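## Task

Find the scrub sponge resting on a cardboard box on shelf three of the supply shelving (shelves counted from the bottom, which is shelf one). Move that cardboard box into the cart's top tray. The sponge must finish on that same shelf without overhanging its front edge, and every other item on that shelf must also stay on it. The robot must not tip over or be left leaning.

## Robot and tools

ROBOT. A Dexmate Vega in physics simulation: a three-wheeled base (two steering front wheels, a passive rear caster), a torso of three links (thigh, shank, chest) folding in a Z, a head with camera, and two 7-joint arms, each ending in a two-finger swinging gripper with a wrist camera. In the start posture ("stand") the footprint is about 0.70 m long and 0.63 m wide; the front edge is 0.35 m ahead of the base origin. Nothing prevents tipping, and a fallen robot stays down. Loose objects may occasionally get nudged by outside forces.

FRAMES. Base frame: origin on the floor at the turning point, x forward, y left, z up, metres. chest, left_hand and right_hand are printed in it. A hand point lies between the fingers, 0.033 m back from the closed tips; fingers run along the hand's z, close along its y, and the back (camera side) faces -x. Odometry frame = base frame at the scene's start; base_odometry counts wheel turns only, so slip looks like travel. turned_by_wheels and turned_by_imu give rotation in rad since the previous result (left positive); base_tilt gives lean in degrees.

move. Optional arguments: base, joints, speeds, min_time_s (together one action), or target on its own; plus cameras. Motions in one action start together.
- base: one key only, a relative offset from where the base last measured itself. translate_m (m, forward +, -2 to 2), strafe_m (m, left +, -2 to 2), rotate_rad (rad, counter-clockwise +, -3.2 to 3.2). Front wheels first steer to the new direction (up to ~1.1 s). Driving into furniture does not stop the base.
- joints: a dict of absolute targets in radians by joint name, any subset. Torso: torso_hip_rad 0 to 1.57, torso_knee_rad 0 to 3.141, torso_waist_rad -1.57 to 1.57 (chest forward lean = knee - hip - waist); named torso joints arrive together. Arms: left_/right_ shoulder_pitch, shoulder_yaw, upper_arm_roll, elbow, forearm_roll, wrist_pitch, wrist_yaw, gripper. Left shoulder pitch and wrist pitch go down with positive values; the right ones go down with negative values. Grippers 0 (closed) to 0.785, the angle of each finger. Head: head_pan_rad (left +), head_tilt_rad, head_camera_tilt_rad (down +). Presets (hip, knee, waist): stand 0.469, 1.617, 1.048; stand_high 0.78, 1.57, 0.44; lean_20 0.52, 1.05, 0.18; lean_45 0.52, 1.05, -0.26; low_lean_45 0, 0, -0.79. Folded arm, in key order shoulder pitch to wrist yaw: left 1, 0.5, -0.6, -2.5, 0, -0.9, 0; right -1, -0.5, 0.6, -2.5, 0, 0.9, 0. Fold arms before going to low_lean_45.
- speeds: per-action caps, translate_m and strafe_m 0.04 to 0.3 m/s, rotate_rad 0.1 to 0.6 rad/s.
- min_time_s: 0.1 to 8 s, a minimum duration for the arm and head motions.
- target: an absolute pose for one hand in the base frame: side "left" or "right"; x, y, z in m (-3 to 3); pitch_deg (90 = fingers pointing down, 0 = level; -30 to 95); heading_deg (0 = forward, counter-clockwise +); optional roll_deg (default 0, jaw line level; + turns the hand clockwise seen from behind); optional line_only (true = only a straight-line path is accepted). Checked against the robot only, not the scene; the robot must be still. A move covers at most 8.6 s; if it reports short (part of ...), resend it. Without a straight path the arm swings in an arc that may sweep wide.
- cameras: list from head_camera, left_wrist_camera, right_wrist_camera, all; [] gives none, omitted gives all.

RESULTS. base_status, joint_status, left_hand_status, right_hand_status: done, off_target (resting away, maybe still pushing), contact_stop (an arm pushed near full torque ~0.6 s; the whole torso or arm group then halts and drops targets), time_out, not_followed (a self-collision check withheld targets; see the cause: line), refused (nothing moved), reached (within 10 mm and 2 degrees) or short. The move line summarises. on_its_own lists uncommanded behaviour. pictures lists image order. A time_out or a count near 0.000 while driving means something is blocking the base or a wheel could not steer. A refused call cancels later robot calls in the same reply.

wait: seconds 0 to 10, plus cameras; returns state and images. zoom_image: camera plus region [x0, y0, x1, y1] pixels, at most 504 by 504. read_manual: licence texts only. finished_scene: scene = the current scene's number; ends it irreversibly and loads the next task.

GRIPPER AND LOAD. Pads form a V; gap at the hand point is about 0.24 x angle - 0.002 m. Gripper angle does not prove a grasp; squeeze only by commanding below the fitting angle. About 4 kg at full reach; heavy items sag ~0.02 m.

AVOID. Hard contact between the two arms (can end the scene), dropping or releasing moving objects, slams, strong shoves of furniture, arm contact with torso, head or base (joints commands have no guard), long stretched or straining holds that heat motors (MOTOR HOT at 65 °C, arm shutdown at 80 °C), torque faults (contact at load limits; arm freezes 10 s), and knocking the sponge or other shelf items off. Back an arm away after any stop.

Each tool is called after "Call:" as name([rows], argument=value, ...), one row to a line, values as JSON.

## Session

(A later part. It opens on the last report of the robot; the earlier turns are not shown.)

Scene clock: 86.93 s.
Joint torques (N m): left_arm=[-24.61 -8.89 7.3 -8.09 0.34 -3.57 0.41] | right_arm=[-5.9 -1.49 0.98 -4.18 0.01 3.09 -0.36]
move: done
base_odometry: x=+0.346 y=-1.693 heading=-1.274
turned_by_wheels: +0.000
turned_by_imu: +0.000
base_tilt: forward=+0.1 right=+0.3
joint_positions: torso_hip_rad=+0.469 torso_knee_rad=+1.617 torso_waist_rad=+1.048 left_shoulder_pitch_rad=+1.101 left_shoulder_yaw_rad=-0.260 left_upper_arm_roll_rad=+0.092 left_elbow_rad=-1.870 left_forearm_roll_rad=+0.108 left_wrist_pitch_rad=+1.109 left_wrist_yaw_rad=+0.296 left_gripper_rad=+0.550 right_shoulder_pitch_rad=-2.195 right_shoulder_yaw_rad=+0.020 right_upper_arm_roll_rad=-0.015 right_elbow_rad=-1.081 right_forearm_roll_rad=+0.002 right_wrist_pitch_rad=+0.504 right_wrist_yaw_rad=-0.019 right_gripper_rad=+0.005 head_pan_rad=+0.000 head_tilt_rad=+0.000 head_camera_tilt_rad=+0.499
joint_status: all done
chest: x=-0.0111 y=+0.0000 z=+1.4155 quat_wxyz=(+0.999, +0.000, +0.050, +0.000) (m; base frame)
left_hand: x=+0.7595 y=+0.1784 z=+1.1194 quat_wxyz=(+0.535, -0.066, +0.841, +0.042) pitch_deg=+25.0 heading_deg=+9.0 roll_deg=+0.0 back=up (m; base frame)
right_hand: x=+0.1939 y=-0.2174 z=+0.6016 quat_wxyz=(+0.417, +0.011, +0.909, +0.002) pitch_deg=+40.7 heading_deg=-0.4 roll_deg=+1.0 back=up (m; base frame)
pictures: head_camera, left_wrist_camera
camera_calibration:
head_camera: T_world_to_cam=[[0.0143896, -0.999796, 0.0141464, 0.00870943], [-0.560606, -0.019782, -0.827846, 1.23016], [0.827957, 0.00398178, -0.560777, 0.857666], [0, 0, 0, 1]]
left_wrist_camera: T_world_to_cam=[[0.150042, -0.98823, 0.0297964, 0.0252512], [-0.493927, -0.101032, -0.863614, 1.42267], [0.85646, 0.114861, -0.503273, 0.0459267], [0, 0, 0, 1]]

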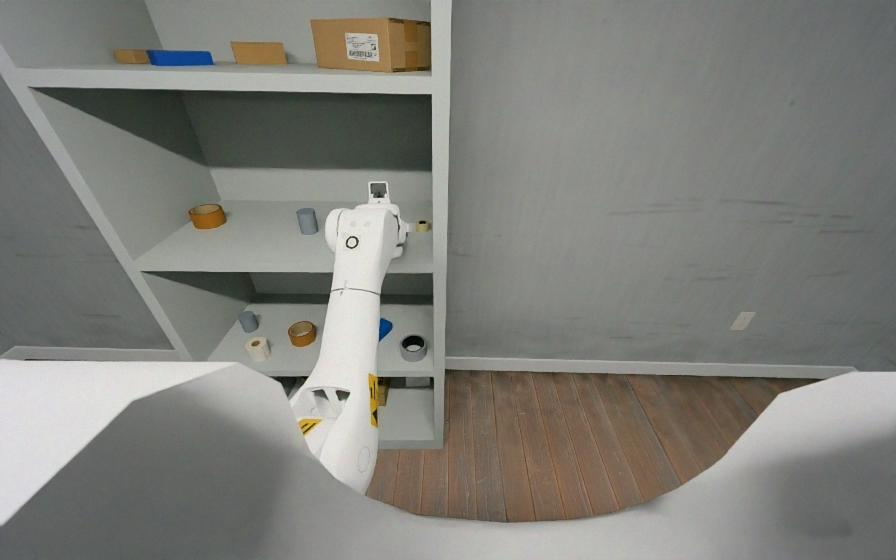

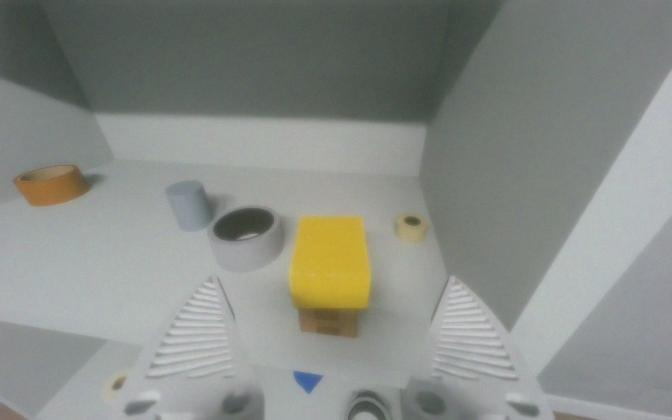

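Call:
move(target={"side": "left", "x": 0.85, "y": 0.189, "z": 1.072, "pitch_deg": 25, "heading_deg": 9, "line_only": true}, cameras=["left_wrist_camera"])

Scene clock: 92.20 s.
Joint torques (N m): left_arm=[-28.65 -0.38 1.48 -9.33 0.2 -3.59 -0.07] | right_arm=[-4.96 0.78 1.4 -4.06 -0.17 2.26 -0.07]
move: done
base_odometry: x=+0.346 y=-1.693 heading=-1.274
turned_by_wheels: +0.000
turned_by_imu: +0.001
base_tilt: forward=+0.2 right=+0.3
joint_positions: torso_hip_rad=+0.469 torso_knee_rad=+1.617 torso_waist_rad=+1.048 left_shoulder_pitch_rad=+0.880 left_shoulder_yaw_rad=-0.215 left_upper_arm_roll_rad=-0.003 left_elbow_rad=-1.316 left_forearm_roll_rad=+0.068 left_wrist_pitch_rad=+0.765 left_wrist_yaw_rad=+0.277 left_gripper_rad=+0.550 right_shoulder_pitch_rad=-2.195 right_shoulder_yaw_rad=+0.020 right_upper_arm_roll_rad=-0.015 right_elbow_rad=-1.081 right_forearm_roll_rad=+0.002 right_wrist_pitch_rad=+0.504 right_wrist_yaw_rad=-0.019 right_gripper_rad=+0.005 head_pan_rad=+0.000 head_tilt_rad=+0.000 head_camera_tilt_rad=+0.499
chest: x=-0.0111 y=+0.0000 z=+1.4155 quat_wxyz=(+0.999, +0.000, +0.050, +0.000) (m; base frame)
left_hand: x=+0.8490 y=+0.1887 z=+1.0719 quat_wxyz=(+0.535, -0.066, +0.841, +0.042) pitch_deg=+25.1 heading_deg=+9.0 roll_deg=+0.0 back=up (m; base frame)
left_hand_status: reached (straight line, planned for 2.1 s): 1 mm and 0.1 deg off.
right_hand: x=+0.1939 y=-0.2174 z=+0.6016 quat_wxyz=(+0.417, +0.011, +0.909, +0.002) pitch_deg=+40.7 heading_deg=-0.4 roll_deg=+1.0 back=up (m; base frame)
pictures: left_wrist_camera
camera_calibration:
left_wrist_camera: T_world_to_cam=[[0.150144, -0.988227, 0.0293877, 0.0237608], [-0.494152, -0.100757, -0.863517, 1.42692], [0.856312, 0.11513, -0.503463, -0.055586], [0, 0, 0, 1]]

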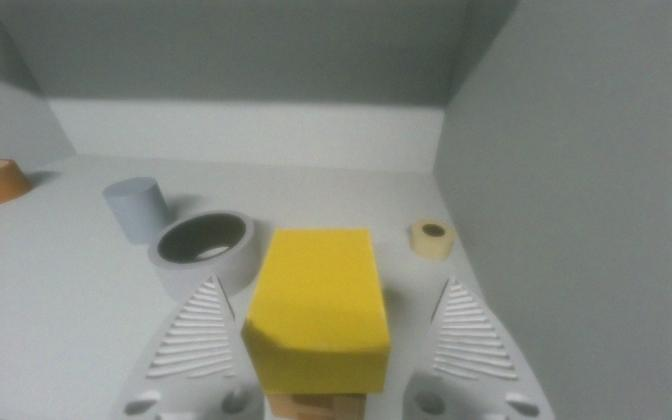

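Call:
move(target={"side": "left", "x": 0.848, "y": 0.197, "z": 1.072, "pitch_deg": 25, "heading_deg": 9, "line_only": true}, cameras=[])

Call:
move(joints={"left_gripper_rad": 0.30}, min_time_s=1.0, cameras=["left_wrist_camera"])

Scene clock: 94.23 s.
Joint torques (N m): left_arm=[-22.75 -0.02 2.21 -11.94 0.16 -3.07 -0.01] | right_arm=[-5.65 1.82 -0.14 -2.27 0.19 3.13 -0.23]
move: done
base_odometry: x=+0.346 y=-1.693 heading=-1.274
turned_by_wheels: +0.000
turned_by_imu: +0.001
base_tilt: forward=+0.2 right=+0.3
joint_positions: torso_hip_rad=+0.469 torso_knee_rad=+1.617 torso_waist_rad=+1.048 left_shoulder_pitch_rad=+0.885 left_shoulder_yaw_rad=-0.205 left_upper_arm_roll_rad=-0.007 left_elbow_rad=-1.327 left_forearm_roll_rad=+0.067 left_wrist_pitch_rad=+0.771 left_wrist_yaw_rad=+0.267 left_gripper_rad=+0.550 right_shoulder_pitch_rad=-2.195 right_shoulder_yaw_rad=+0.020 right_upper_arm_roll_rad=-0.015 right_elbow_rad=-1.081 right_forearm_roll_rad=+0.002 right_wrist_pitch_rad=+0.504 right_wrist_yaw_rad=-0.019 right_gripper_rad=+0.005 head_pan_rad=+0.000 head_tilt_rad=+0.000 head_camera_tilt_rad=+0.499
chest: x=-0.0111 y=+0.0000 z=+1.4155 quat_wxyz=(+0.999, +0.000, +0.050, +0.000) (m; base frame)
left_hand: x=+0.8483 y=+0.1946 z=+1.0717 quat_wxyz=(+0.535, -0.066, +0.841, +0.042) pitch_deg=+25.0 heading_deg=+9.0 roll_deg=+0.0 back=up (m; base frame)
left_hand_status: reached (straight line, planned for 0.3 s): 2 mm and 0.0 deg off.
right_hand: x=+0.1939 y=-0.2174 z=+0.6016 quat_wxyz=(+0.417, +0.011, +0.909, +0.002) pitch_deg=+40.7 heading_deg=-0.4 roll_deg=+1.0 back=up (m; base frame)
pictures: none

"min_time_s" has no arm or head joint beside it: it slows only arm and head motions. Command such a joint too, or leave it out

Call:
move(joints={"left_gripper_rad": 0.40}, cameras=["left_wrist_camera"])

Call:
move(joints={"left_gripper_rad": 0.30}, cameras=["left_wrist_camera"])

Scene clock: 95.10 s.
move: done
turned_by_wheels: +0.000
turned_by_imu: +0.000
joint_status: all done
pictures: left_wrist_camera
camera_calibration:
left_wrist_camera: T_world_to_cam=[[0.150112, -0.988228, 0.0295156, 0.0313962], [-0.493866, -0.100814, -0.863674, 1.42692], [0.856483, 0.115071, -0.503185, -0.0560352], [0, 0, 0, 1]]

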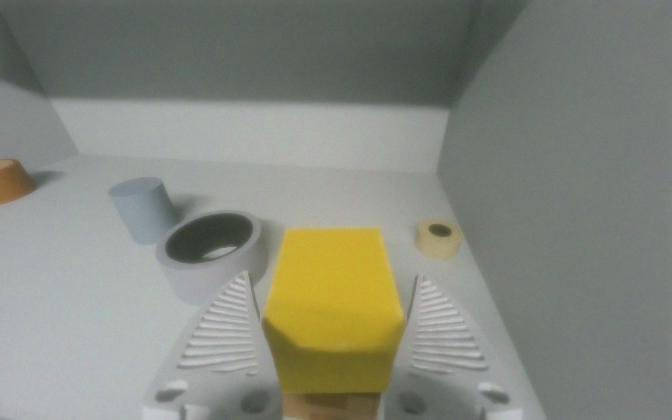

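Scene clock: 95.67 s.
Joint torques (N m): left_arm=[-23.55 -0.1 2.39 -10.78 0.14 -2.72 -0.05] | right_arm=[-5.73 -0.58 1.47 -4.44 0.08 2.3 -0.21]
move: done
base_odometry: x=+0.346 y=-1.693 heading=-1.274
turned_by_wheels: +0.000
turned_by_imu: +0.000
base_tilt: forward=+0.1 right=+0.3
joint_positions: torso_hip_rad=+0.469 torso_knee_rad=+1.617 torso_waist_rad=+1.048 left_shoulder_pitch_rad=+0.887 left_shoulder_yaw_rad=-0.202 left_upper_arm_roll_rad=-0.008 left_elbow_rad=-1.332 left_forearm_roll_rad=+0.066 left_wrist_pitch_rad=+0.774 left_wrist_yaw_rad=+0.263 left_gripper_rad=+0.300 right_shoulder_pitch_rad=-2.195 right_shoulder_yaw_rad=+0.020 right_upper_arm_roll_rad=-0.015 right_elbow_rad=-1.081 right_forearm_roll_rad=+0.002 right_wrist_pitch_rad=+0.504 right_wrist_yaw_rad=-0.019 right_gripper_rad=+0.005 head_pan_rad=+0.000 head_tilt_rad=+0.000 head_camera_tilt_rad=+0.499
joint_status: all done
chest: x=-0.0111 y=+0.0000 z=+1.4155 quat_wxyz=(+0.999, +0.000, +0.050, +0.000) (m; base frame)
left_hand: x=+0.8479 y=+0.1967 z=+1.0717 quat_wxyz=(+0.535, -0.066, +0.841, +0.042) pitch_deg=+25.0 heading_deg=+9.0 roll_deg=+0.0 back=up (m; base frame)
right_hand: x=+0.1939 y=-0.2174 z=+0.6016 quat_wxyz=(+0.417, +0.011, +0.909, +0.002) pitch_deg=+40.7 heading_deg=-0.4 roll_deg=+1.0 back=up (m; base frame)
pictures: left_wrist_camera
camera_calibration:
left_wrist_camera: T_world_to_cam=[[0.150108, -0.988229, 0.0295124, 0.0316664], [-0.493859, -0.100808, -0.863679, 1.42692], [0.856488, 0.115071, -0.503177, -0.0560246], [0, 0, 0, 1]]

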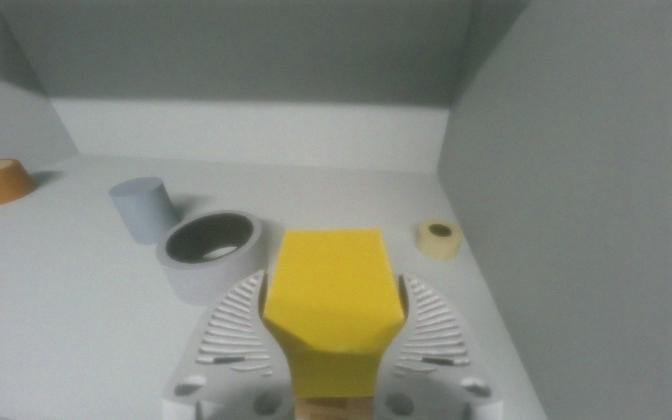

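Call:
move(target={"side": "left", "x": 0.845, "y": 0.197, "z": 1.13, "pitch_deg": 25, "heading_deg": 9, "line_only": true}, cameras=["left_wrist_camera", "head_camera"])

Scene clock: 98.13 s.
Joint torques (N m): left_arm=[-29.66 -6.99 6.55 -11.21 0.42 -2.92 0.18] | right_arm=[-5.12 -1.24 -0.04 -4.58 -0.12 3.37 -0.17]
move: done
base_odometry: x=+0.346 y=-1.693 heading=-1.274
turned_by_wheels: +0.000
turned_by_imu: +0.001
base_tilt: forward=+0.1 right=+0.3
joint_positions: torso_hip_rad=+0.469 torso_knee_rad=+1.617 torso_waist_rad=+1.048 left_shoulder_pitch_rad=+0.839 left_shoulder_yaw_rad=-0.215 left_upper_arm_roll_rad=-0.004 left_elbow_rad=-1.454 left_forearm_roll_rad=+0.072 left_wrist_pitch_rad=+0.944 left_wrist_yaw_rad=+0.270 left_gripper_rad=+0.300 right_shoulder_pitch_rad=-2.195 right_shoulder_yaw_rad=+0.020 right_upper_arm_roll_rad=-0.015 right_elbow_rad=-1.081 right_forearm_roll_rad=+0.002 right_wrist_pitch_rad=+0.504 right_wrist_yaw_rad=-0.019 right_gripper_rad=+0.005 head_pan_rad=+0.000 head_tilt_rad=+0.000 head_camera_tilt_rad=+0.499
chest: x=-0.0111 y=+0.0000 z=+1.4155 quat_wxyz=(+0.999, +0.000, +0.050, +0.000) (m; base frame)
left_hand: x=+0.8450 y=+0.1971 z=+1.1275 quat_wxyz=(+0.535, -0.066, +0.841, +0.042) pitch_deg=+25.1 heading_deg=+9.0 roll_deg=+0.0 back=up (m; base frame)
left_hand_status: reached (straight line, planned for 0.9 s): 2 mm and 0.1 deg off.
right_hand: x=+0.1939 y=-0.2174 z=+0.6016 quat_wxyz=(+0.417, +0.011, +0.909, +0.002) pitch_deg=+40.7 heading_deg=-0.4 roll_deg=+1.0 back=up (m; base frame)
pictures: head_camera, left_wrist_camera
camera_calibration:
head_camera: T_world_to_cam=[[0.0143895, -0.999796, 0.0141464, 0.00870942], [-0.560607, -0.0197819, -0.827846, 1.23016], [0.827957, 0.00398175, -0.560777, 0.857667], [0, 0, 0, 1]]
left_wrist_camera: T_world_to_cam=[[0.150441, -0.988175, 0.0296349, 0.030439], [-0.494158, -0.101126, -0.863471, 1.47384], [0.856257, 0.115257, -0.503528, -0.0250081], [0, 0, 0, 1]]

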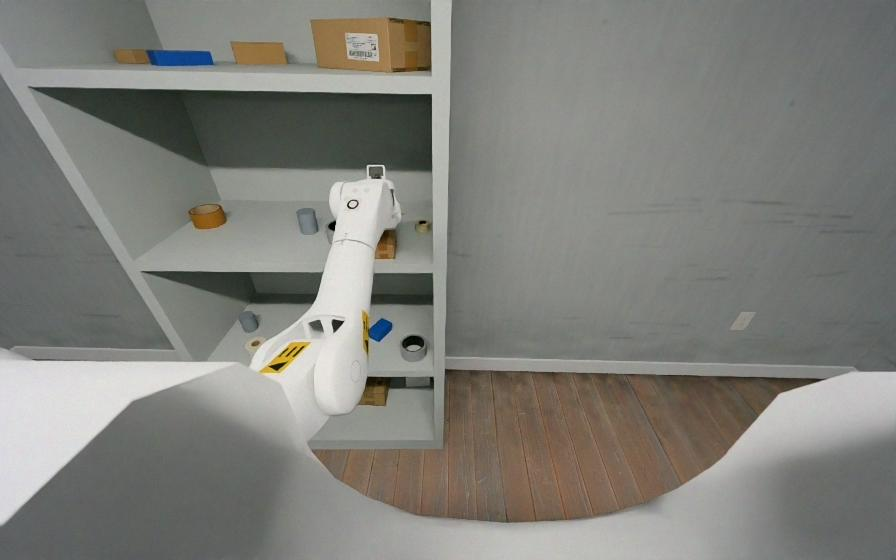

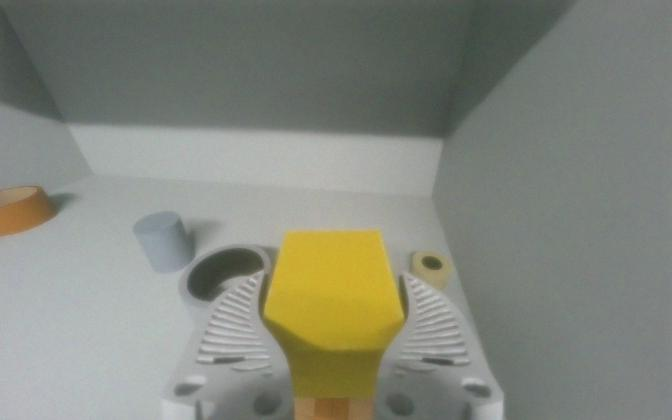

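Call:
move(target={"side": "left", "x": 0.86, "y": 0.57, "z": 1.13, "pitch_deg": 25, "heading_deg": 15, "line_only": true}, cameras=["left_wrist_camera", "head_camera"])

Scene clock: 104.50 s.
Joint torques (N m): left_arm=[-32.3 12.38 -2.33 -9.93 -0.09 -4.26 -0.17] | right_arm=[-5.36 0.24 -0.16 -4.09 -0.26 2.72 -0.33]
move: done
base_odometry: x=+0.346 y=-1.693 heading=-1.274
turned_by_wheels: +0.000
turned_by_imu: +0.002
base_tilt: forward=+0.2 right=+0.4
joint_positions: torso_hip_rad=+0.469 torso_knee_rad=+1.617 torso_waist_rad=+1.048 left_shoulder_pitch_rad=+0.557 left_shoulder_yaw_rad=+0.394 left_upper_arm_roll_rad=-0.202 left_elbow_rad=-0.811 left_forearm_roll_rad=+0.011 left_wrist_pitch_rad=+0.641 left_wrist_yaw_rad=-0.194 left_gripper_rad=+0.300 right_shoulder_pitch_rad=-2.195 right_shoulder_yaw_rad=+0.020 right_upper_arm_roll_rad=-0.015 right_elbow_rad=-1.081 right_forearm_roll_rad=+0.002 right_wrist_pitch_rad=+0.504 right_wrist_yaw_rad=-0.019 right_gripper_rad=+0.005 head_pan_rad=+0.000 head_tilt_rad=+0.000 head_camera_tilt_rad=+0.499
chest: x=-0.0111 y=+0.0000 z=+1.4155 quat_wxyz=(+0.999, +0.000, +0.050, +0.000) (m; base frame)
left_hand: x=+0.8600 y=+0.5685 z=+1.1293 quat_wxyz=(+0.532, -0.110, +0.837, +0.070) pitch_deg=+25.1 heading_deg=+15.0 roll_deg=+0.0 back=up (m; base frame)
left_hand_status: reached (straight line, planned for 3.1 s): 2 mm and 0.1 deg off.
right_hand: x=+0.1939 y=-0.2174 z=+0.6016 quat_wxyz=(+0.417, +0.011, +0.909, +0.002) pitch_deg=+40.7 heading_deg=-0.4 roll_deg=+1.0 back=up (m; base frame)
pictures: head_camera, left_wrist_camera
camera_calibration:
head_camera: T_world_to_cam=[[0.0143895, -0.999796, 0.0141464, 0.00870941], [-0.560606, -0.0197819, -0.827846, 1.23016], [0.827958, 0.00398174, -0.560777, 0.857666], [0, 0, 0, 1]]
left_wrist_camera: T_world_to_cam=[[0.252236, -0.967219, 0.0294044, 0.295897], [-0.481126, -0.151719, -0.863423, 1.53784], [0.83958, 0.203639, -0.503624, -0.115544], [0, 0, 0, 1]]

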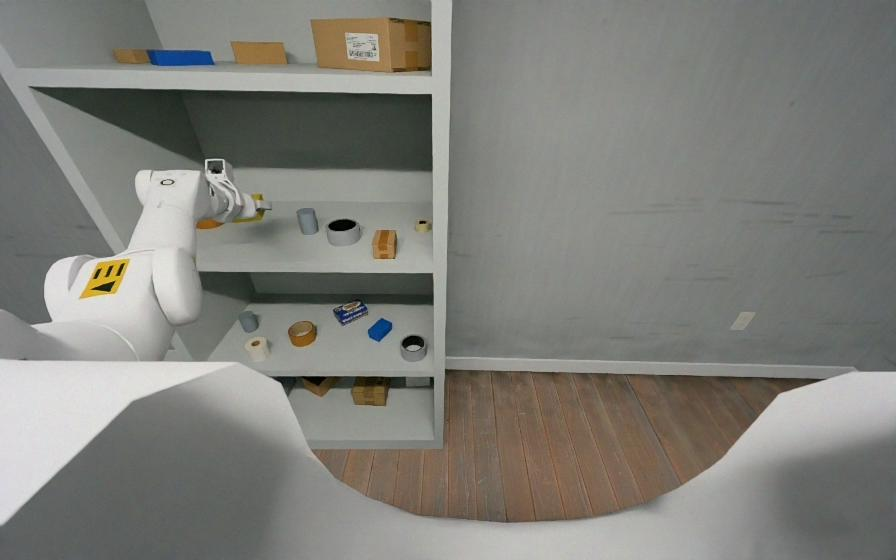

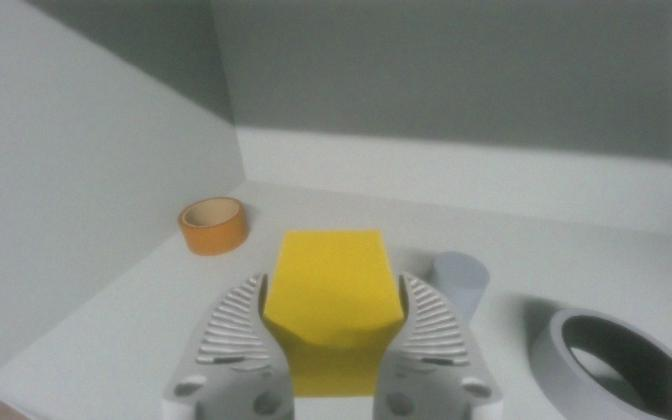

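Call:
zoom_image(camera="head_camera", region=[320, 200, 450, 280])

Call:
zoom_image(camera="head_camera", region=[180, 150, 320, 280])

Scaled by 3.877 from the camera's 896x560 image, which has a finer 960x600 frame.

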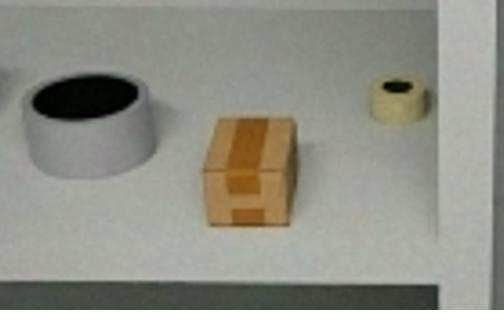

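Scaled by 3.600 from the camera's 896x560 image, which has a finer 960x600 frame.

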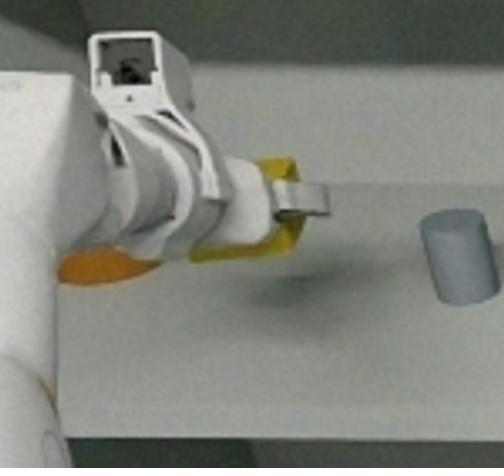

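Call:
move(target={"side": "left", "x": 0.87, "y": 0.57, "z": 1.03, "pitch_deg": 25, "heading_deg": 15, "line_only": true}, cameras=["left_wrist_camera", "head_camera"])

Scene clock: 106.03 s.
Joint torques (N m): left_arm=[-31.38 13.25 -1.98 -9.88 -0.11 -3.79 -0.01] | right_arm=[-5.67 0.18 0.87 -3.27 -0.2 2.37 0.09]
move: refused
base_odometry: x=+0.346 y=-1.693 heading=-1.274
turned_by_wheels: +0.000
turned_by_imu: +0.000
base_tilt: forward=+0.2 right=+0.4
joint_positions: torso_hip_rad=+0.469 torso_knee_rad=+1.617 torso_waist_rad=+1.048 left_shoulder_pitch_rad=+0.555 left_shoulder_yaw_rad=+0.396 left_upper_arm_roll_rad=-0.202 left_elbow_rad=-0.806 left_forearm_roll_rad=+0.012 left_wrist_pitch_rad=+0.638 left_wrist_yaw_rad=-0.195 left_gripper_rad=+0.300 right_shoulder_pitch_rad=-2.195 right_shoulder_yaw_rad=+0.020 right_upper_arm_roll_rad=-0.015 right_elbow_rad=-1.081 right_forearm_roll_rad=+0.002 right_wrist_pitch_rad=+0.504 right_wrist_yaw_rad=-0.019 right_gripper_rad=+0.005 head_pan_rad=+0.000 head_tilt_rad=+0.000 head_camera_tilt_rad=+0.499
chest: x=-0.0111 y=+0.0000 z=+1.4155 quat_wxyz=(+0.999, +0.000, +0.050, +0.000) (m; base frame)
left_hand: x=+0.8599 y=+0.5697 z=+1.1293 quat_wxyz=(+0.532, -0.110, +0.836, +0.070) pitch_deg=+25.1 heading_deg=+15.0 roll_deg=+0.0 back=up (m; base frame)
left_hand_status: refused: no posture of the arm gets there (out of reach): the closest leaves the hand 1.9 cm and 1 deg from the pose. Nothing moved.
right_hand: x=+0.1939 y=-0.2174 z=+0.6016 quat_wxyz=(+0.417, +0.011, +0.909, +0.002) pitch_deg=+40.7 heading_deg=-0.4 roll_deg=+1.0 back=up (m; base frame)
pictures: head_camera, left_wrist_camera
camera_calibration:
head_camera: T_world_to_cam=[[0.0143893, -0.999796, 0.0141464, 0.00870936], [-0.560606, -0.0197818, -0.827846, 1.23016], [0.827957, 0.00398154, -0.560777, 0.857666], [0, 0, 0, 1]]
left_wrist_camera: T_world_to_cam=[[0.252688, -0.967092, 0.0296938, 0.296381], [-0.480964, -0.15218, -0.863432, 1.53812], [0.839537, 0.203898, -0.50359, -0.115778], [0, 0, 0, 1]]

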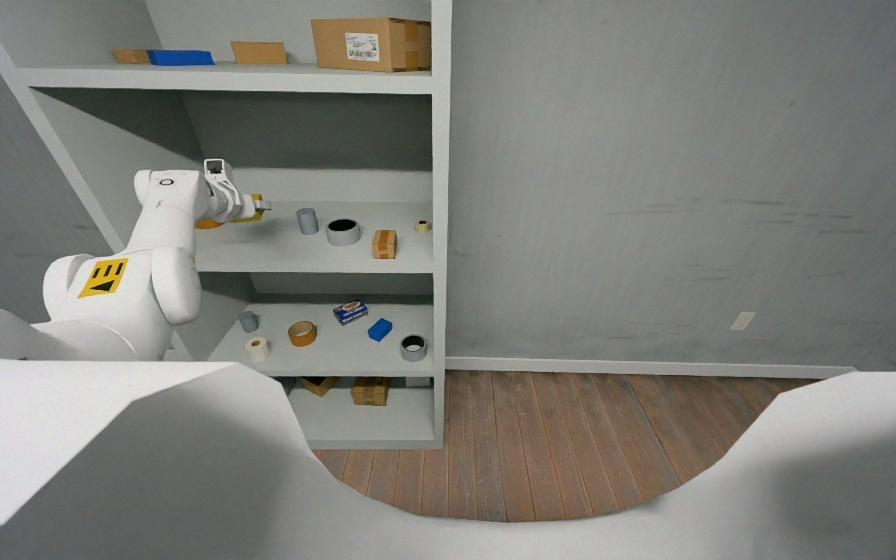

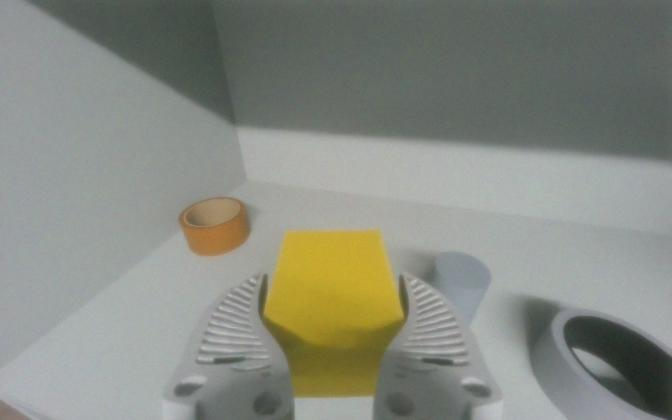

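Call:
move(base={"translate_m": 0.08}, speeds={"translate_m": 0.1}, cameras=[])

Call:
move(target={"side": "left", "x": 0.80, "y": 0.57, "z": 1.03, "pitch_deg": 25, "heading_deg": 17, "line_only": true}, cameras=["left_wrist_camera", "head_camera"])

Scene clock: 109.30 s.
move: done
turned_by_wheels: +0.000
turned_by_imu: -0.001
base_status: done
pictures: none

Scene clock: 112.20 s.
Joint torques (N m): left_arm=[-22.17 8.44 -2.42 -11.08 -0.46 -3.88 0.16] | right_arm=[-4.55 -0.87 0.14 -4.93 0.05 2.39 0.11]
move: done
base_odometry: x=+0.369 y=-1.769 heading=-1.274
turned_by_wheels: +0.000
turned_by_imu: +0.001
base_tilt: forward=+0.2 right=+0.3
joint_positions: torso_hip_rad=+0.469 torso_knee_rad=+1.617 torso_waist_rad=+1.048 left_shoulder_pitch_rad=+0.892 left_shoulder_yaw_rad=+0.335 left_upper_arm_roll_rad=-0.302 left_elbow_rad=-1.084 left_forearm_roll_rad=-0.039 left_wrist_pitch_rad=+0.598 left_wrist_yaw_rad=-0.148 left_gripper_rad=+0.300 right_shoulder_pitch_rad=-2.195 right_shoulder_yaw_rad=+0.020 right_upper_arm_roll_rad=-0.015 right_elbow_rad=-1.081 right_forearm_roll_rad=+0.002 right_wrist_pitch_rad=+0.504 right_wrist_yaw_rad=-0.019 right_gripper_rad=+0.005 head_pan_rad=+0.000 head_tilt_rad=+0.000 head_camera_tilt_rad=+0.499
chest: x=-0.0110 y=+0.0000 z=+1.4155 quat_wxyz=(+0.999, +0.000, +0.050, +0.000) (m; base frame)
left_hand: x=+0.8011 y=+0.5698 z=+1.0312 quat_wxyz=(+0.531, -0.124, +0.834, +0.079) pitch_deg=+25.1 heading_deg=+16.9 roll_deg=+0.0 back=up (m; base frame)
left_hand_status: reached (straight line, planned for 1.4 s): 2 mm and 0.1 deg off.
right_hand: x=+0.1939 y=-0.2174 z=+0.6015 quat_wxyz=(+0.417, +0.011, +0.909, +0.002) pitch_deg=+40.7 heading_deg=-0.4 roll_deg=+1.0 back=up (m; base frame)
pictures: head_camera, left_wrist_camera
camera_calibration:
head_camera: T_world_to_cam=[[0.0143916, -0.999796, 0.0141441, 0.00871062], [-0.560738, -0.0197818, -0.827757, 1.23011], [0.827868, 0.00398158, -0.560909, 0.857728], [0, 0, 0, 1]]
left_wrist_camera: T_world_to_cam=[[0.285526, -0.957911, 0.0296908, 0.28263], [-0.475371, -0.16846, -0.863507, 1.43004], [0.832164, 0.23244, -0.503463, -0.126397], [0, 0, 0, 1]]

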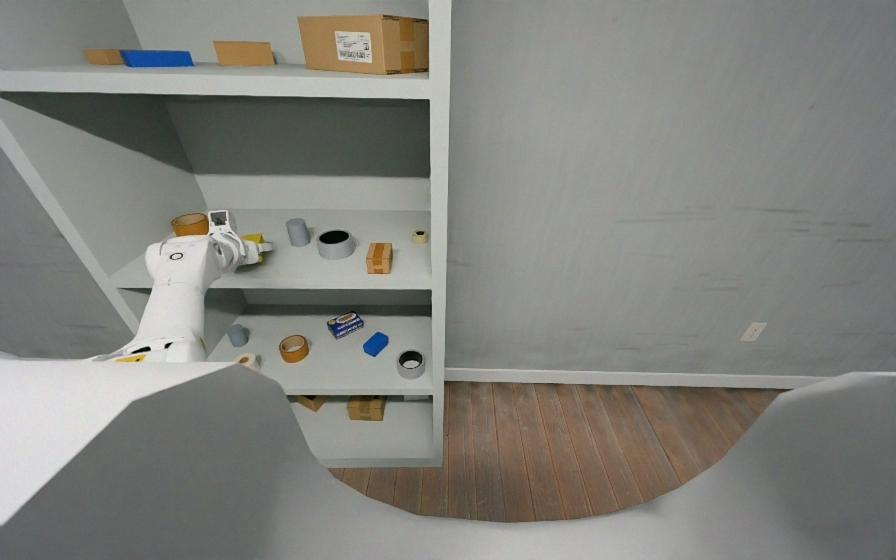

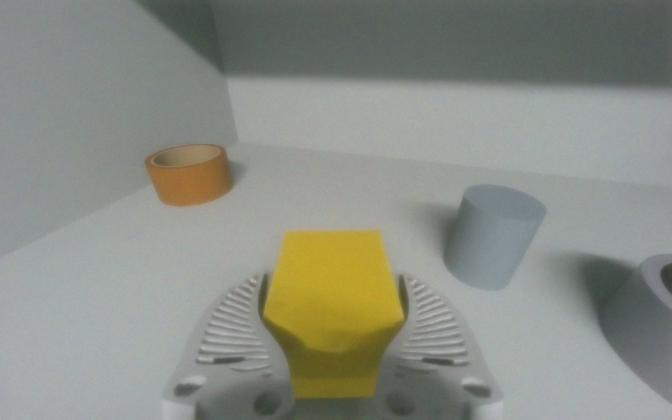

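Call:
move(target={"side": "left", "x": 0.80, "y": 0.57, "z": 1.0245, "pitch_deg": 25, "heading_deg": 17, "line_only": true}, cameras=["left_wrist_camera", "head_camera"])

Call:
zoom_image(camera="head_camera", region=[190, 200, 320, 300])

Scene clock: 113.47 s.
Joint torques (N m): left_arm=[-20.99 8.45 -2.85 -10.38 -0.1 -3.29 0.25] | right_arm=[-4.57 0.18 0.85 -3.45 -0.24 2.9 -0.03]
move: done
base_odometry: x=+0.369 y=-1.769 heading=-1.274
turned_by_wheels: +0.000
turned_by_imu: +0.000
base_tilt: forward=+0.2 right=+0.3
joint_positions: torso_hip_rad=+0.469 torso_knee_rad=+1.617 torso_waist_rad=+1.048 left_shoulder_pitch_rad=+0.897 left_shoulder_yaw_rad=+0.333 left_upper_arm_roll_rad=-0.303 left_elbow_rad=-1.074 left_forearm_roll_rad=-0.039 left_wrist_pitch_rad=+0.583 left_wrist_yaw_rad=-0.147 left_gripper_rad=+0.300 right_shoulder_pitch_rad=-2.195 right_shoulder_yaw_rad=+0.020 right_upper_arm_roll_rad=-0.015 right_elbow_rad=-1.081 right_forearm_roll_rad=+0.002 right_wrist_pitch_rad=+0.504 right_wrist_yaw_rad=-0.019 right_gripper_rad=+0.005 head_pan_rad=+0.000 head_tilt_rad=+0.000 head_camera_tilt_rad=+0.499
chest: x=-0.0110 y=+0.0000 z=+1.4155 quat_wxyz=(+0.999, +0.000, +0.050, +0.000) (m; base frame)
left_hand: x=+0.8000 y=+0.5698 z=+1.0259 quat_wxyz=(+0.531, -0.125, +0.834, +0.079) pitch_deg=+25.0 heading_deg=+17.0 roll_deg=+0.0 back=up (m; base frame)
left_hand_status: reached (straight line, planned for 0.3 s): 1 mm and 0.1 deg off.
right_hand: x=+0.1939 y=-0.2174 z=+0.6015 quat_wxyz=(+0.417, +0.011, +0.909, +0.002) pitch_deg=+40.7 heading_deg=-0.4 roll_deg=+1.0 back=up (m; base frame)
pictures: head_camera, left_wrist_camera
camera_calibration:
head_camera: T_world_to_cam=[[0.0143918, -0.999796, 0.0141441, 0.00871066], [-0.560738, -0.0197819, -0.827757, 1.23011], [0.827868, 0.00398173, -0.560909, 0.857728], [0, 0, 0, 1]]
left_wrist_camera: T_world_to_cam=[[0.286187, -0.957713, 0.0297067, 0.282528], [-0.475186, -0.168782, -0.863546, 1.42499], [0.832043, 0.233019, -0.503395, -0.128465], [0, 0, 0, 1]]

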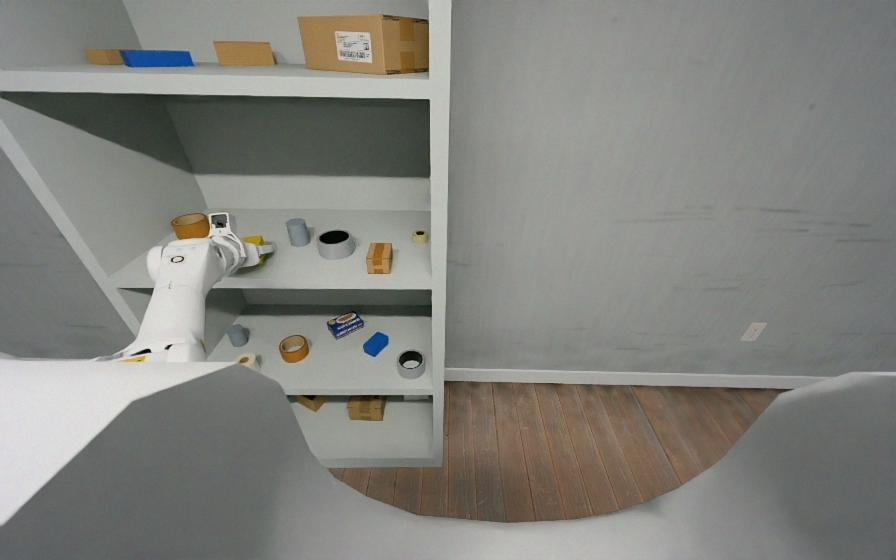

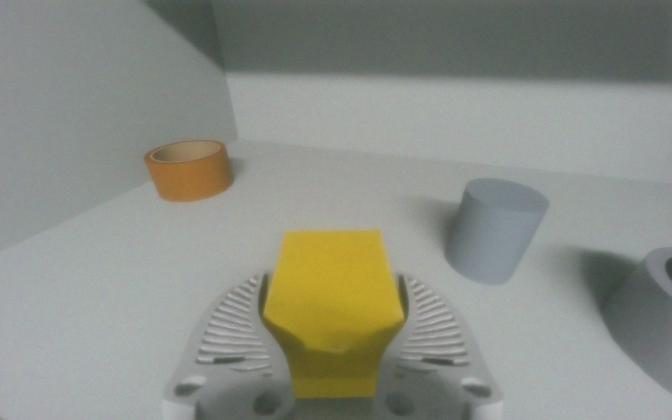

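Scaled by 3.877 from the camera's 896x560 image, which has a finer 960x600 frame.

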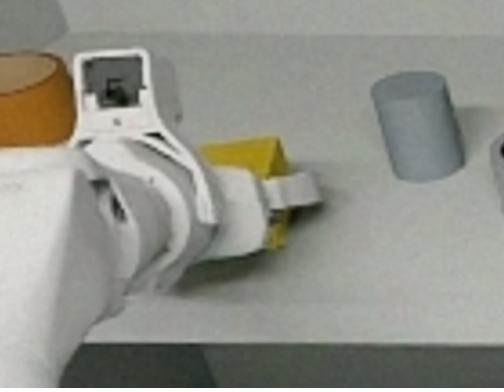

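Call:
move(target={"side": "left", "x": 0.80, "y": 0.57, "z": 1.019, "pitch_deg": 25, "heading_deg": 17, "line_only": true}, cameras=["left_wrist_camera", "head_camera"])

Call:
zoom_image(camera="head_camera", region=[190, 200, 320, 300])

Scene clock: 114.83 s.
Joint torques (N m): left_arm=[-24.31 7.87 1.83 -7.11 0.22 -2.69 0.15] | right_arm=[-5.79 1.92 -0.02 -4.18 0.11 3.29 -0.06]
move: done
base_odometry: x=+0.369 y=-1.769 heading=-1.274
turned_by_wheels: +0.000
turned_by_imu: +0.000
base_tilt: forward=+0.2 right=+0.3
joint_positions: torso_hip_rad=+0.469 torso_knee_rad=+1.617 torso_waist_rad=+1.048 left_shoulder_pitch_rad=+0.897 left_shoulder_yaw_rad=+0.332 left_upper_arm_roll_rad=-0.303 left_elbow_rad=-1.053 left_forearm_roll_rad=-0.038 left_wrist_pitch_rad=+0.561 left_wrist_yaw_rad=-0.147 left_gripper_rad=+0.300 right_shoulder_pitch_rad=-2.195 right_shoulder_yaw_rad=+0.020 right_upper_arm_roll_rad=-0.015 right_elbow_rad=-1.081 right_forearm_roll_rad=+0.002 right_wrist_pitch_rad=+0.504 right_wrist_yaw_rad=-0.019 right_gripper_rad=+0.005 head_pan_rad=+0.000 head_tilt_rad=+0.000 head_camera_tilt_rad=+0.499
chest: x=-0.0110 y=+0.0000 z=+1.4155 quat_wxyz=(+0.999, +0.000, +0.050, +0.000) (m; base frame)
left_hand: x=+0.7999 y=+0.5701 z=+1.0203 quat_wxyz=(+0.531, -0.125, +0.834, +0.079) pitch_deg=+25.0 heading_deg=+17.0 roll_deg=+0.0 back=up (m; base frame)
left_hand_status: reached (straight line, planned for 0.3 s): 1 mm and 0.0 deg off.
right_hand: x=+0.1939 y=-0.2174 z=+0.6016 quat_wxyz=(+0.417, +0.011, +0.909, +0.002) pitch_deg=+40.7 heading_deg=-0.4 roll_deg=+1.0 back=up (m; base frame)
pictures: head_camera, left_wrist_camera
camera_calibration:
head_camera: T_world_to_cam=[[0.014391, -0.999796, 0.0141448, 0.00871032], [-0.560701, -0.0197819, -0.827782, 1.23012], [0.827894, 0.00398162, -0.560871, 0.857709], [0, 0, 0, 1]]
left_wrist_camera: T_world_to_cam=[[0.286506, -0.957614, 0.0298157, 0.282525], [-0.474695, -0.168917, -0.863789, 1.42001], [0.832213, 0.233328, -0.502971, -0.131962], [0, 0, 0, 1]]

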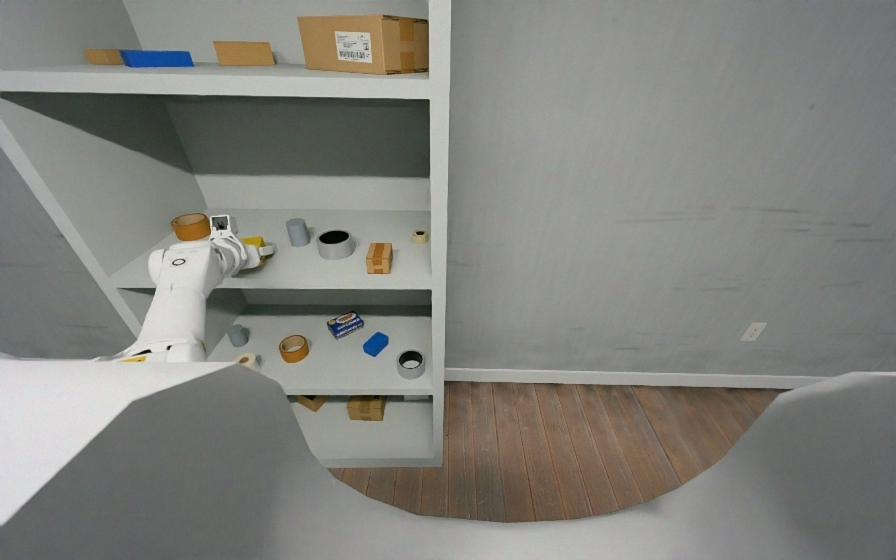

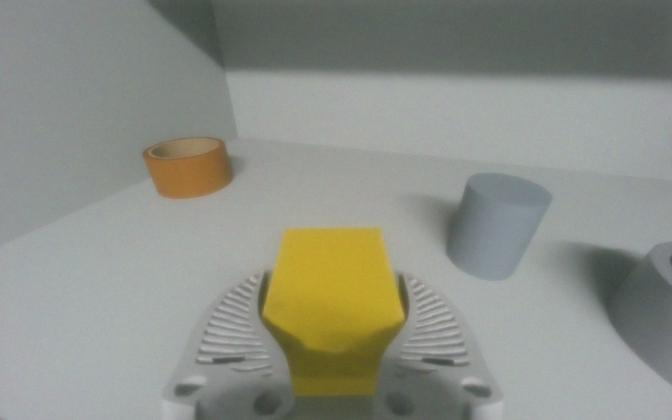

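Scaled by 3.877 from the camera's 896x560 image, which has a finer 960x600 frame.

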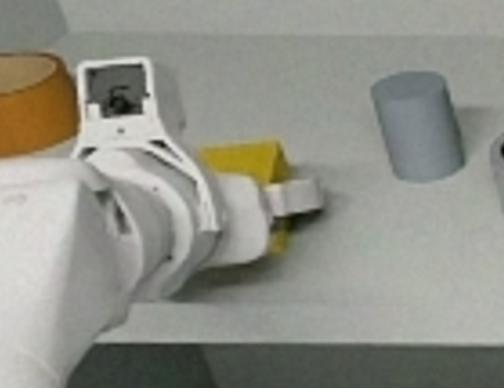

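Call:
move(joints={"left_gripper_rad": 0.40}, cameras=["left_wrist_camera"])

Call:
move(joints={"left_gripper_rad": 0.55}, cameras=["left_wrist_camera"])

Scene clock: 115.83 s.
move: done
turned_by_wheels: +0.000
turned_by_imu: +0.000
joint_status: all done
pictures: left_wrist_camera
camera_calibration:
left_wrist_camera: T_world_to_cam=[[0.286503, -0.957615, 0.0298196, 0.282641], [-0.473802, -0.168669, -0.864328, 1.41924], [0.832723, 0.233504, -0.502044, -0.133689], [0, 0, 0, 1]]

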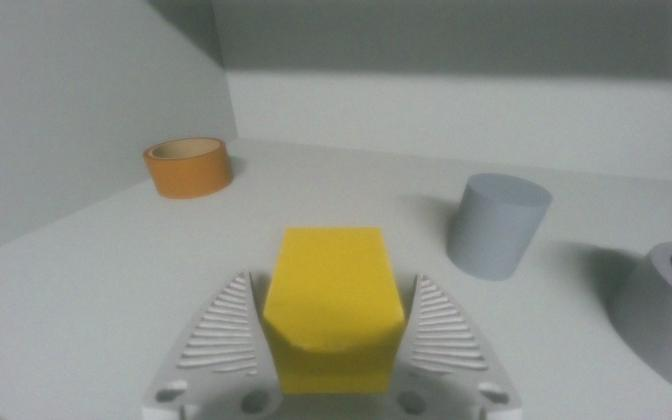

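Scene clock: 116.87 s.
Joint torques (N m): left_arm=[-21.25 9.22 1.46 -9.73 -0.07 -3.82 0.09] | right_arm=[-4.35 -1.04 1.37 -5.06 0.04 3.27 -0.13]
move: done
base_odometry: x=+0.369 y=-1.769 heading=-1.274
turned_by_wheels: +0.000
turned_by_imu: +0.000
base_tilt: forward=+0.1 right=+0.3
joint_positions: torso_hip_rad=+0.469 torso_knee_rad=+1.617 torso_waist_rad=+1.048 left_shoulder_pitch_rad=+0.897 left_shoulder_yaw_rad=+0.332 left_upper_arm_roll_rad=-0.303 left_elbow_rad=-1.048 left_forearm_roll_rad=-0.038 left_wrist_pitch_rad=+0.556 left_wrist_yaw_rad=-0.147 left_gripper_rad=+0.550 right_shoulder_pitch_rad=-2.195 right_shoulder_yaw_rad=+0.020 right_upper_arm_roll_rad=-0.015 right_elbow_rad=-1.081 right_forearm_roll_rad=+0.002 right_wrist_pitch_rad=+0.504 right_wrist_yaw_rad=-0.019 right_gripper_rad=+0.005 head_pan_rad=+0.000 head_tilt_rad=+0.000 head_camera_tilt_rad=+0.499
joint_status: all done
chest: x=-0.0112 y=+0.0000 z=+1.4155 quat_wxyz=(+0.999, +0.000, +0.050, +0.000) (m; base frame)
left_hand: x=+0.7997 y=+0.5700 z=+1.0189 quat_wxyz=(+0.531, -0.125, +0.834, +0.079) pitch_deg=+25.0 heading_deg=+17.0 roll_deg=+0.0 back=up (m; base frame)
right_hand: x=+0.1939 y=-0.2174 z=+0.6016 quat_wxyz=(+0.417, +0.011, +0.909, +0.002) pitch_deg=+40.7 heading_deg=-0.4 roll_deg=+1.0 back=up (m; base frame)
pictures: left_wrist_camera
camera_calibration:
left_wrist_camera: T_world_to_cam=[[0.286547, -0.957598, 0.0299479, 0.282406], [-0.474766, -0.169078, -0.863718, 1.41883], [0.832159, 0.233277, -0.503084, -0.132337], [0, 0, 0, 1]]

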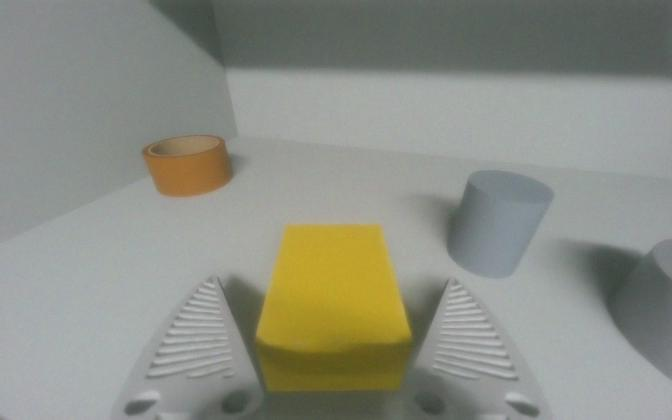

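Call:
move(target={"side": "left", "x": 0.665, "y": 0.53, "z": 1.083, "pitch_deg": 25, "heading_deg": 17, "line_only": true}, cameras=["left_wrist_camera"])

Call:
move(target={"side": "left", "x": 0.665, "y": 0.185, "z": 1.085, "pitch_deg": 25, "heading_deg": 3, "line_only": true}, cameras=["left_wrist_camera", "head_camera"])

Scene clock: 122.60 s.
move: done
turned_by_wheels: +0.000
turned_by_imu: +0.001
left_hand_status: reached (straight line, planned for 3.3 s): 1 mm and 0.0 deg off.
pictures: left_wrist_camera
camera_calibration:
left_wrist_camera: T_world_to_cam=[[0.286301, -0.957673, 0.0299057, 0.280926], [-0.474945, -0.168956, -0.863644, 1.4033], [0.832141, 0.233059, -0.503214, 0.0202714], [0, 0, 0, 1]]

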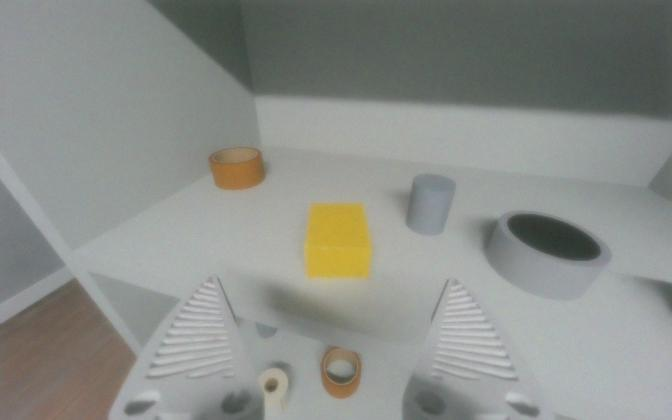

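Scene clock: 126.37 s.
Joint torques (N m): left_arm=[-11.53 -6.62 4.82 -10.13 0.16 -2.72 0.15] | right_arm=[-4.24 -0.17 1.89 -3.85 -0.08 2.37 -0.16]
move: done
base_odometry: x=+0.369 y=-1.769 heading=-1.274
turned_by_wheels: +0.000
turned_by_imu: +0.001
base_tilt: forward=+0.1 right=+0.3
joint_positions: torso_hip_rad=+0.469 torso_knee_rad=+1.617 torso_waist_rad=+1.048 left_shoulder_pitch_rad=+1.413 left_shoulder_yaw_rad=-0.093 left_upper_arm_roll_rad=+0.122 left_elbow_rad=-2.249 left_forearm_roll_rad=+0.003 left_wrist_pitch_rad=+1.178 left_wrist_yaw_rad=+0.198 left_gripper_rad=+0.550 right_shoulder_pitch_rad=-2.195 right_shoulder_yaw_rad=+0.020 right_upper_arm_roll_rad=-0.015 right_elbow_rad=-1.081 right_forearm_roll_rad=+0.002 right_wrist_pitch_rad=+0.504 right_wrist_yaw_rad=-0.019 right_gripper_rad=+0.005 head_pan_rad=+0.000 head_tilt_rad=+0.000 head_camera_tilt_rad=+0.499
chest: x=-0.0112 y=+0.0000 z=+1.4155 quat_wxyz=(+0.999, +0.000, +0.050, +0.000) (m; base frame)
left_hand: x=+0.6652 y=+0.1882 z=+1.0842 quat_wxyz=(+0.537, -0.023, +0.843, +0.015) pitch_deg=+25.1 heading_deg=+3.1 roll_deg=+0.0 back=up (m; base frame)
left_hand_status: reached (straight line, planned for 2.2 s): 3 mm and 0.1 deg off.
right_hand: x=+0.1939 y=-0.2174 z=+0.6016 quat_wxyz=(+0.417, +0.011, +0.909, +0.002) pitch_deg=+40.7 heading_deg=-0.4 roll_deg=+1.0 back=up (m; base frame)
pictures: head_camera, left_wrist_camera
camera_calibration:
head_camera: T_world_to_cam=[[0.0143883, -0.999796, 0.0141477, 0.00870849], [-0.56053, -0.019782, -0.827898, 1.2302], [0.828009, 0.0039818, -0.5607, 0.85762], [0, 0, 0, 1]]
left_wrist_camera: T_world_to_cam=[[0.0484045, -0.998397, 0.0293201, 0.120082], [-0.502106, -0.0496981, -0.863377, 1.34215], [0.863451, 0.0270696, -0.503707, 0.120188], [0, 0, 0, 1]]

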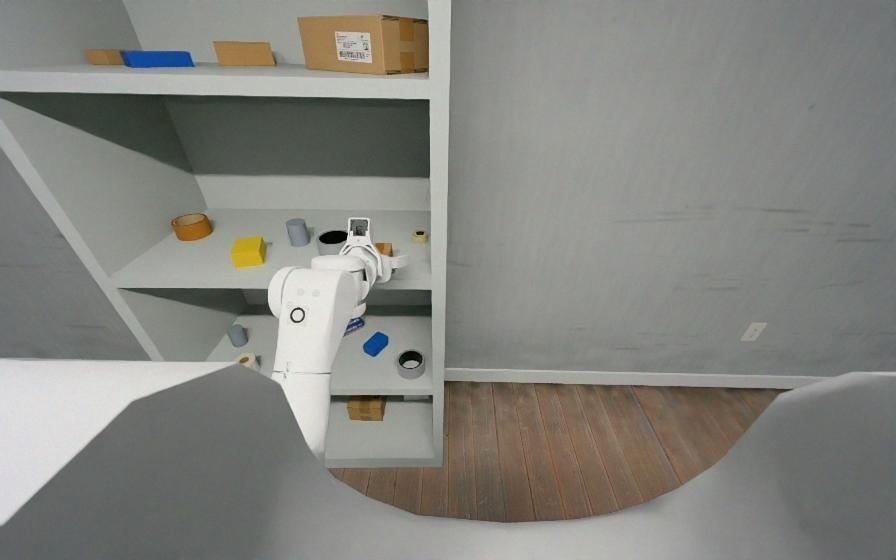

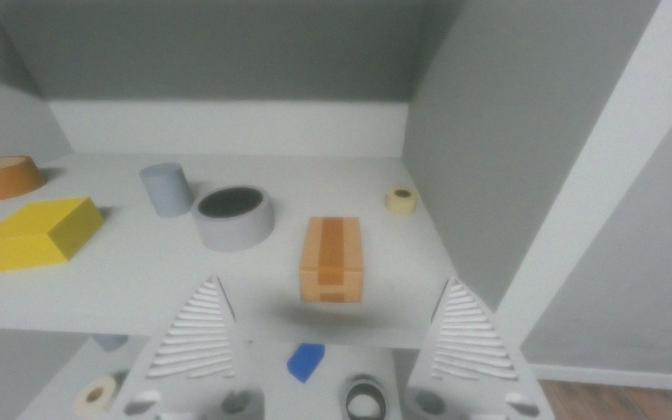

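Call:
move(target={"side": "left", "x": 0.78, "y": 0.1945, "z": 1.03, "pitch_deg": 25, "heading_deg": 3, "line_only": true}, cameras=["left_wrist_camera", "head_camera"])

Scene clock: 130.97 s.
Joint torques (N m): left_arm=[-25.12 1.78 -0.1 -9.69 0.06 -3.96 0.01] | right_arm=[-4.11 1.3 -0.27 -3.87 -0.17 2.78 0.08]
move: done
base_odometry: x=+0.369 y=-1.769 heading=-1.274
turned_by_wheels: +0.000
turned_by_imu: +0.001
base_tilt: forward=+0.1 right=+0.3
joint_positions: torso_hip_rad=+0.469 torso_knee_rad=+1.617 torso_waist_rad=+1.048 left_shoulder_pitch_rad=+1.162 left_shoulder_yaw_rad=-0.077 left_upper_arm_roll_rad=+0.066 left_elbow_rad=-1.666 left_forearm_roll_rad=-0.016 left_wrist_pitch_rad=+0.842 left_wrist_yaw_rad=+0.159 left_gripper_rad=+0.550 right_shoulder_pitch_rad=-2.195 right_shoulder_yaw_rad=+0.020 right_upper_arm_roll_rad=-0.015 right_elbow_rad=-1.081 right_forearm_roll_rad=+0.002 right_wrist_pitch_rad=+0.504 right_wrist_yaw_rad=-0.019 right_gripper_rad=+0.005 head_pan_rad=+0.000 head_tilt_rad=+0.000 head_camera_tilt_rad=+0.499
chest: x=-0.0112 y=+0.0000 z=+1.4155 quat_wxyz=(+0.999, +0.000, +0.050, +0.000) (m; base frame)
left_hand: x=+0.7788 y=+0.1943 z=+1.0299 quat_wxyz=(+0.537, -0.022, +0.843, +0.014) pitch_deg=+25.1 heading_deg=+3.0 roll_deg=+0.0 back=up (m; base frame)
left_hand_status: reached (straight line, planned for 2.2 s): 1 mm and 0.1 deg off.
right_hand: x=+0.1939 y=-0.2174 z=+0.6016 quat_wxyz=(+0.417, +0.011, +0.909, +0.002) pitch_deg=+40.7 heading_deg=-0.4 roll_deg=+1.0 back=up (m; base frame)
pictures: head_camera, left_wrist_camera
camera_calibration:
head_camera: T_world_to_cam=[[0.0143881, -0.999796, 0.0141477, 0.00870845], [-0.56053, -0.0197819, -0.827898, 1.2302], [0.828009, 0.00398164, -0.5607, 0.85762], [0, 0, 0, 1]]
left_wrist_camera: T_world_to_cam=[[0.0460734, -0.9985, 0.0295742, 0.123845], [-0.502016, -0.0487395, -0.863484, 1.35253], [0.86363, 0.0249369, -0.503509, -0.00531544], [0, 0, 0, 1]]

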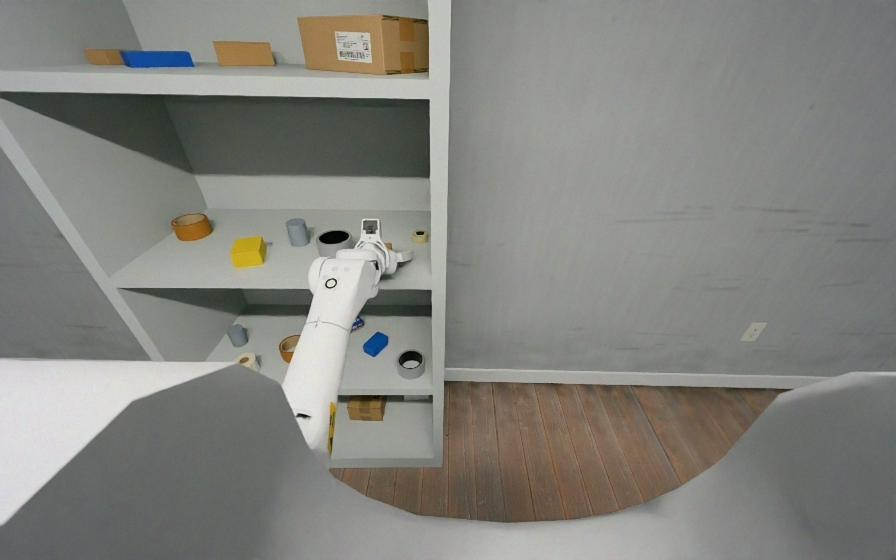

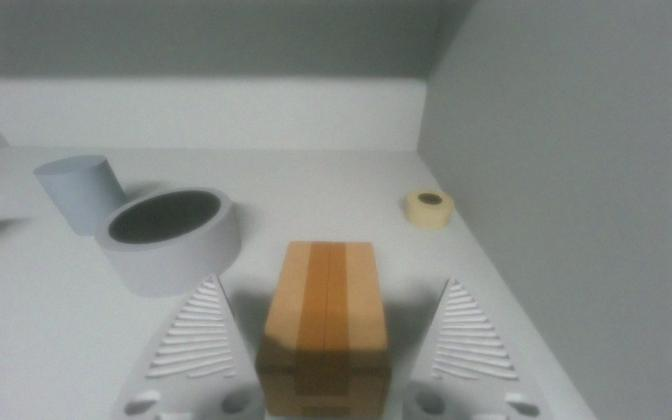

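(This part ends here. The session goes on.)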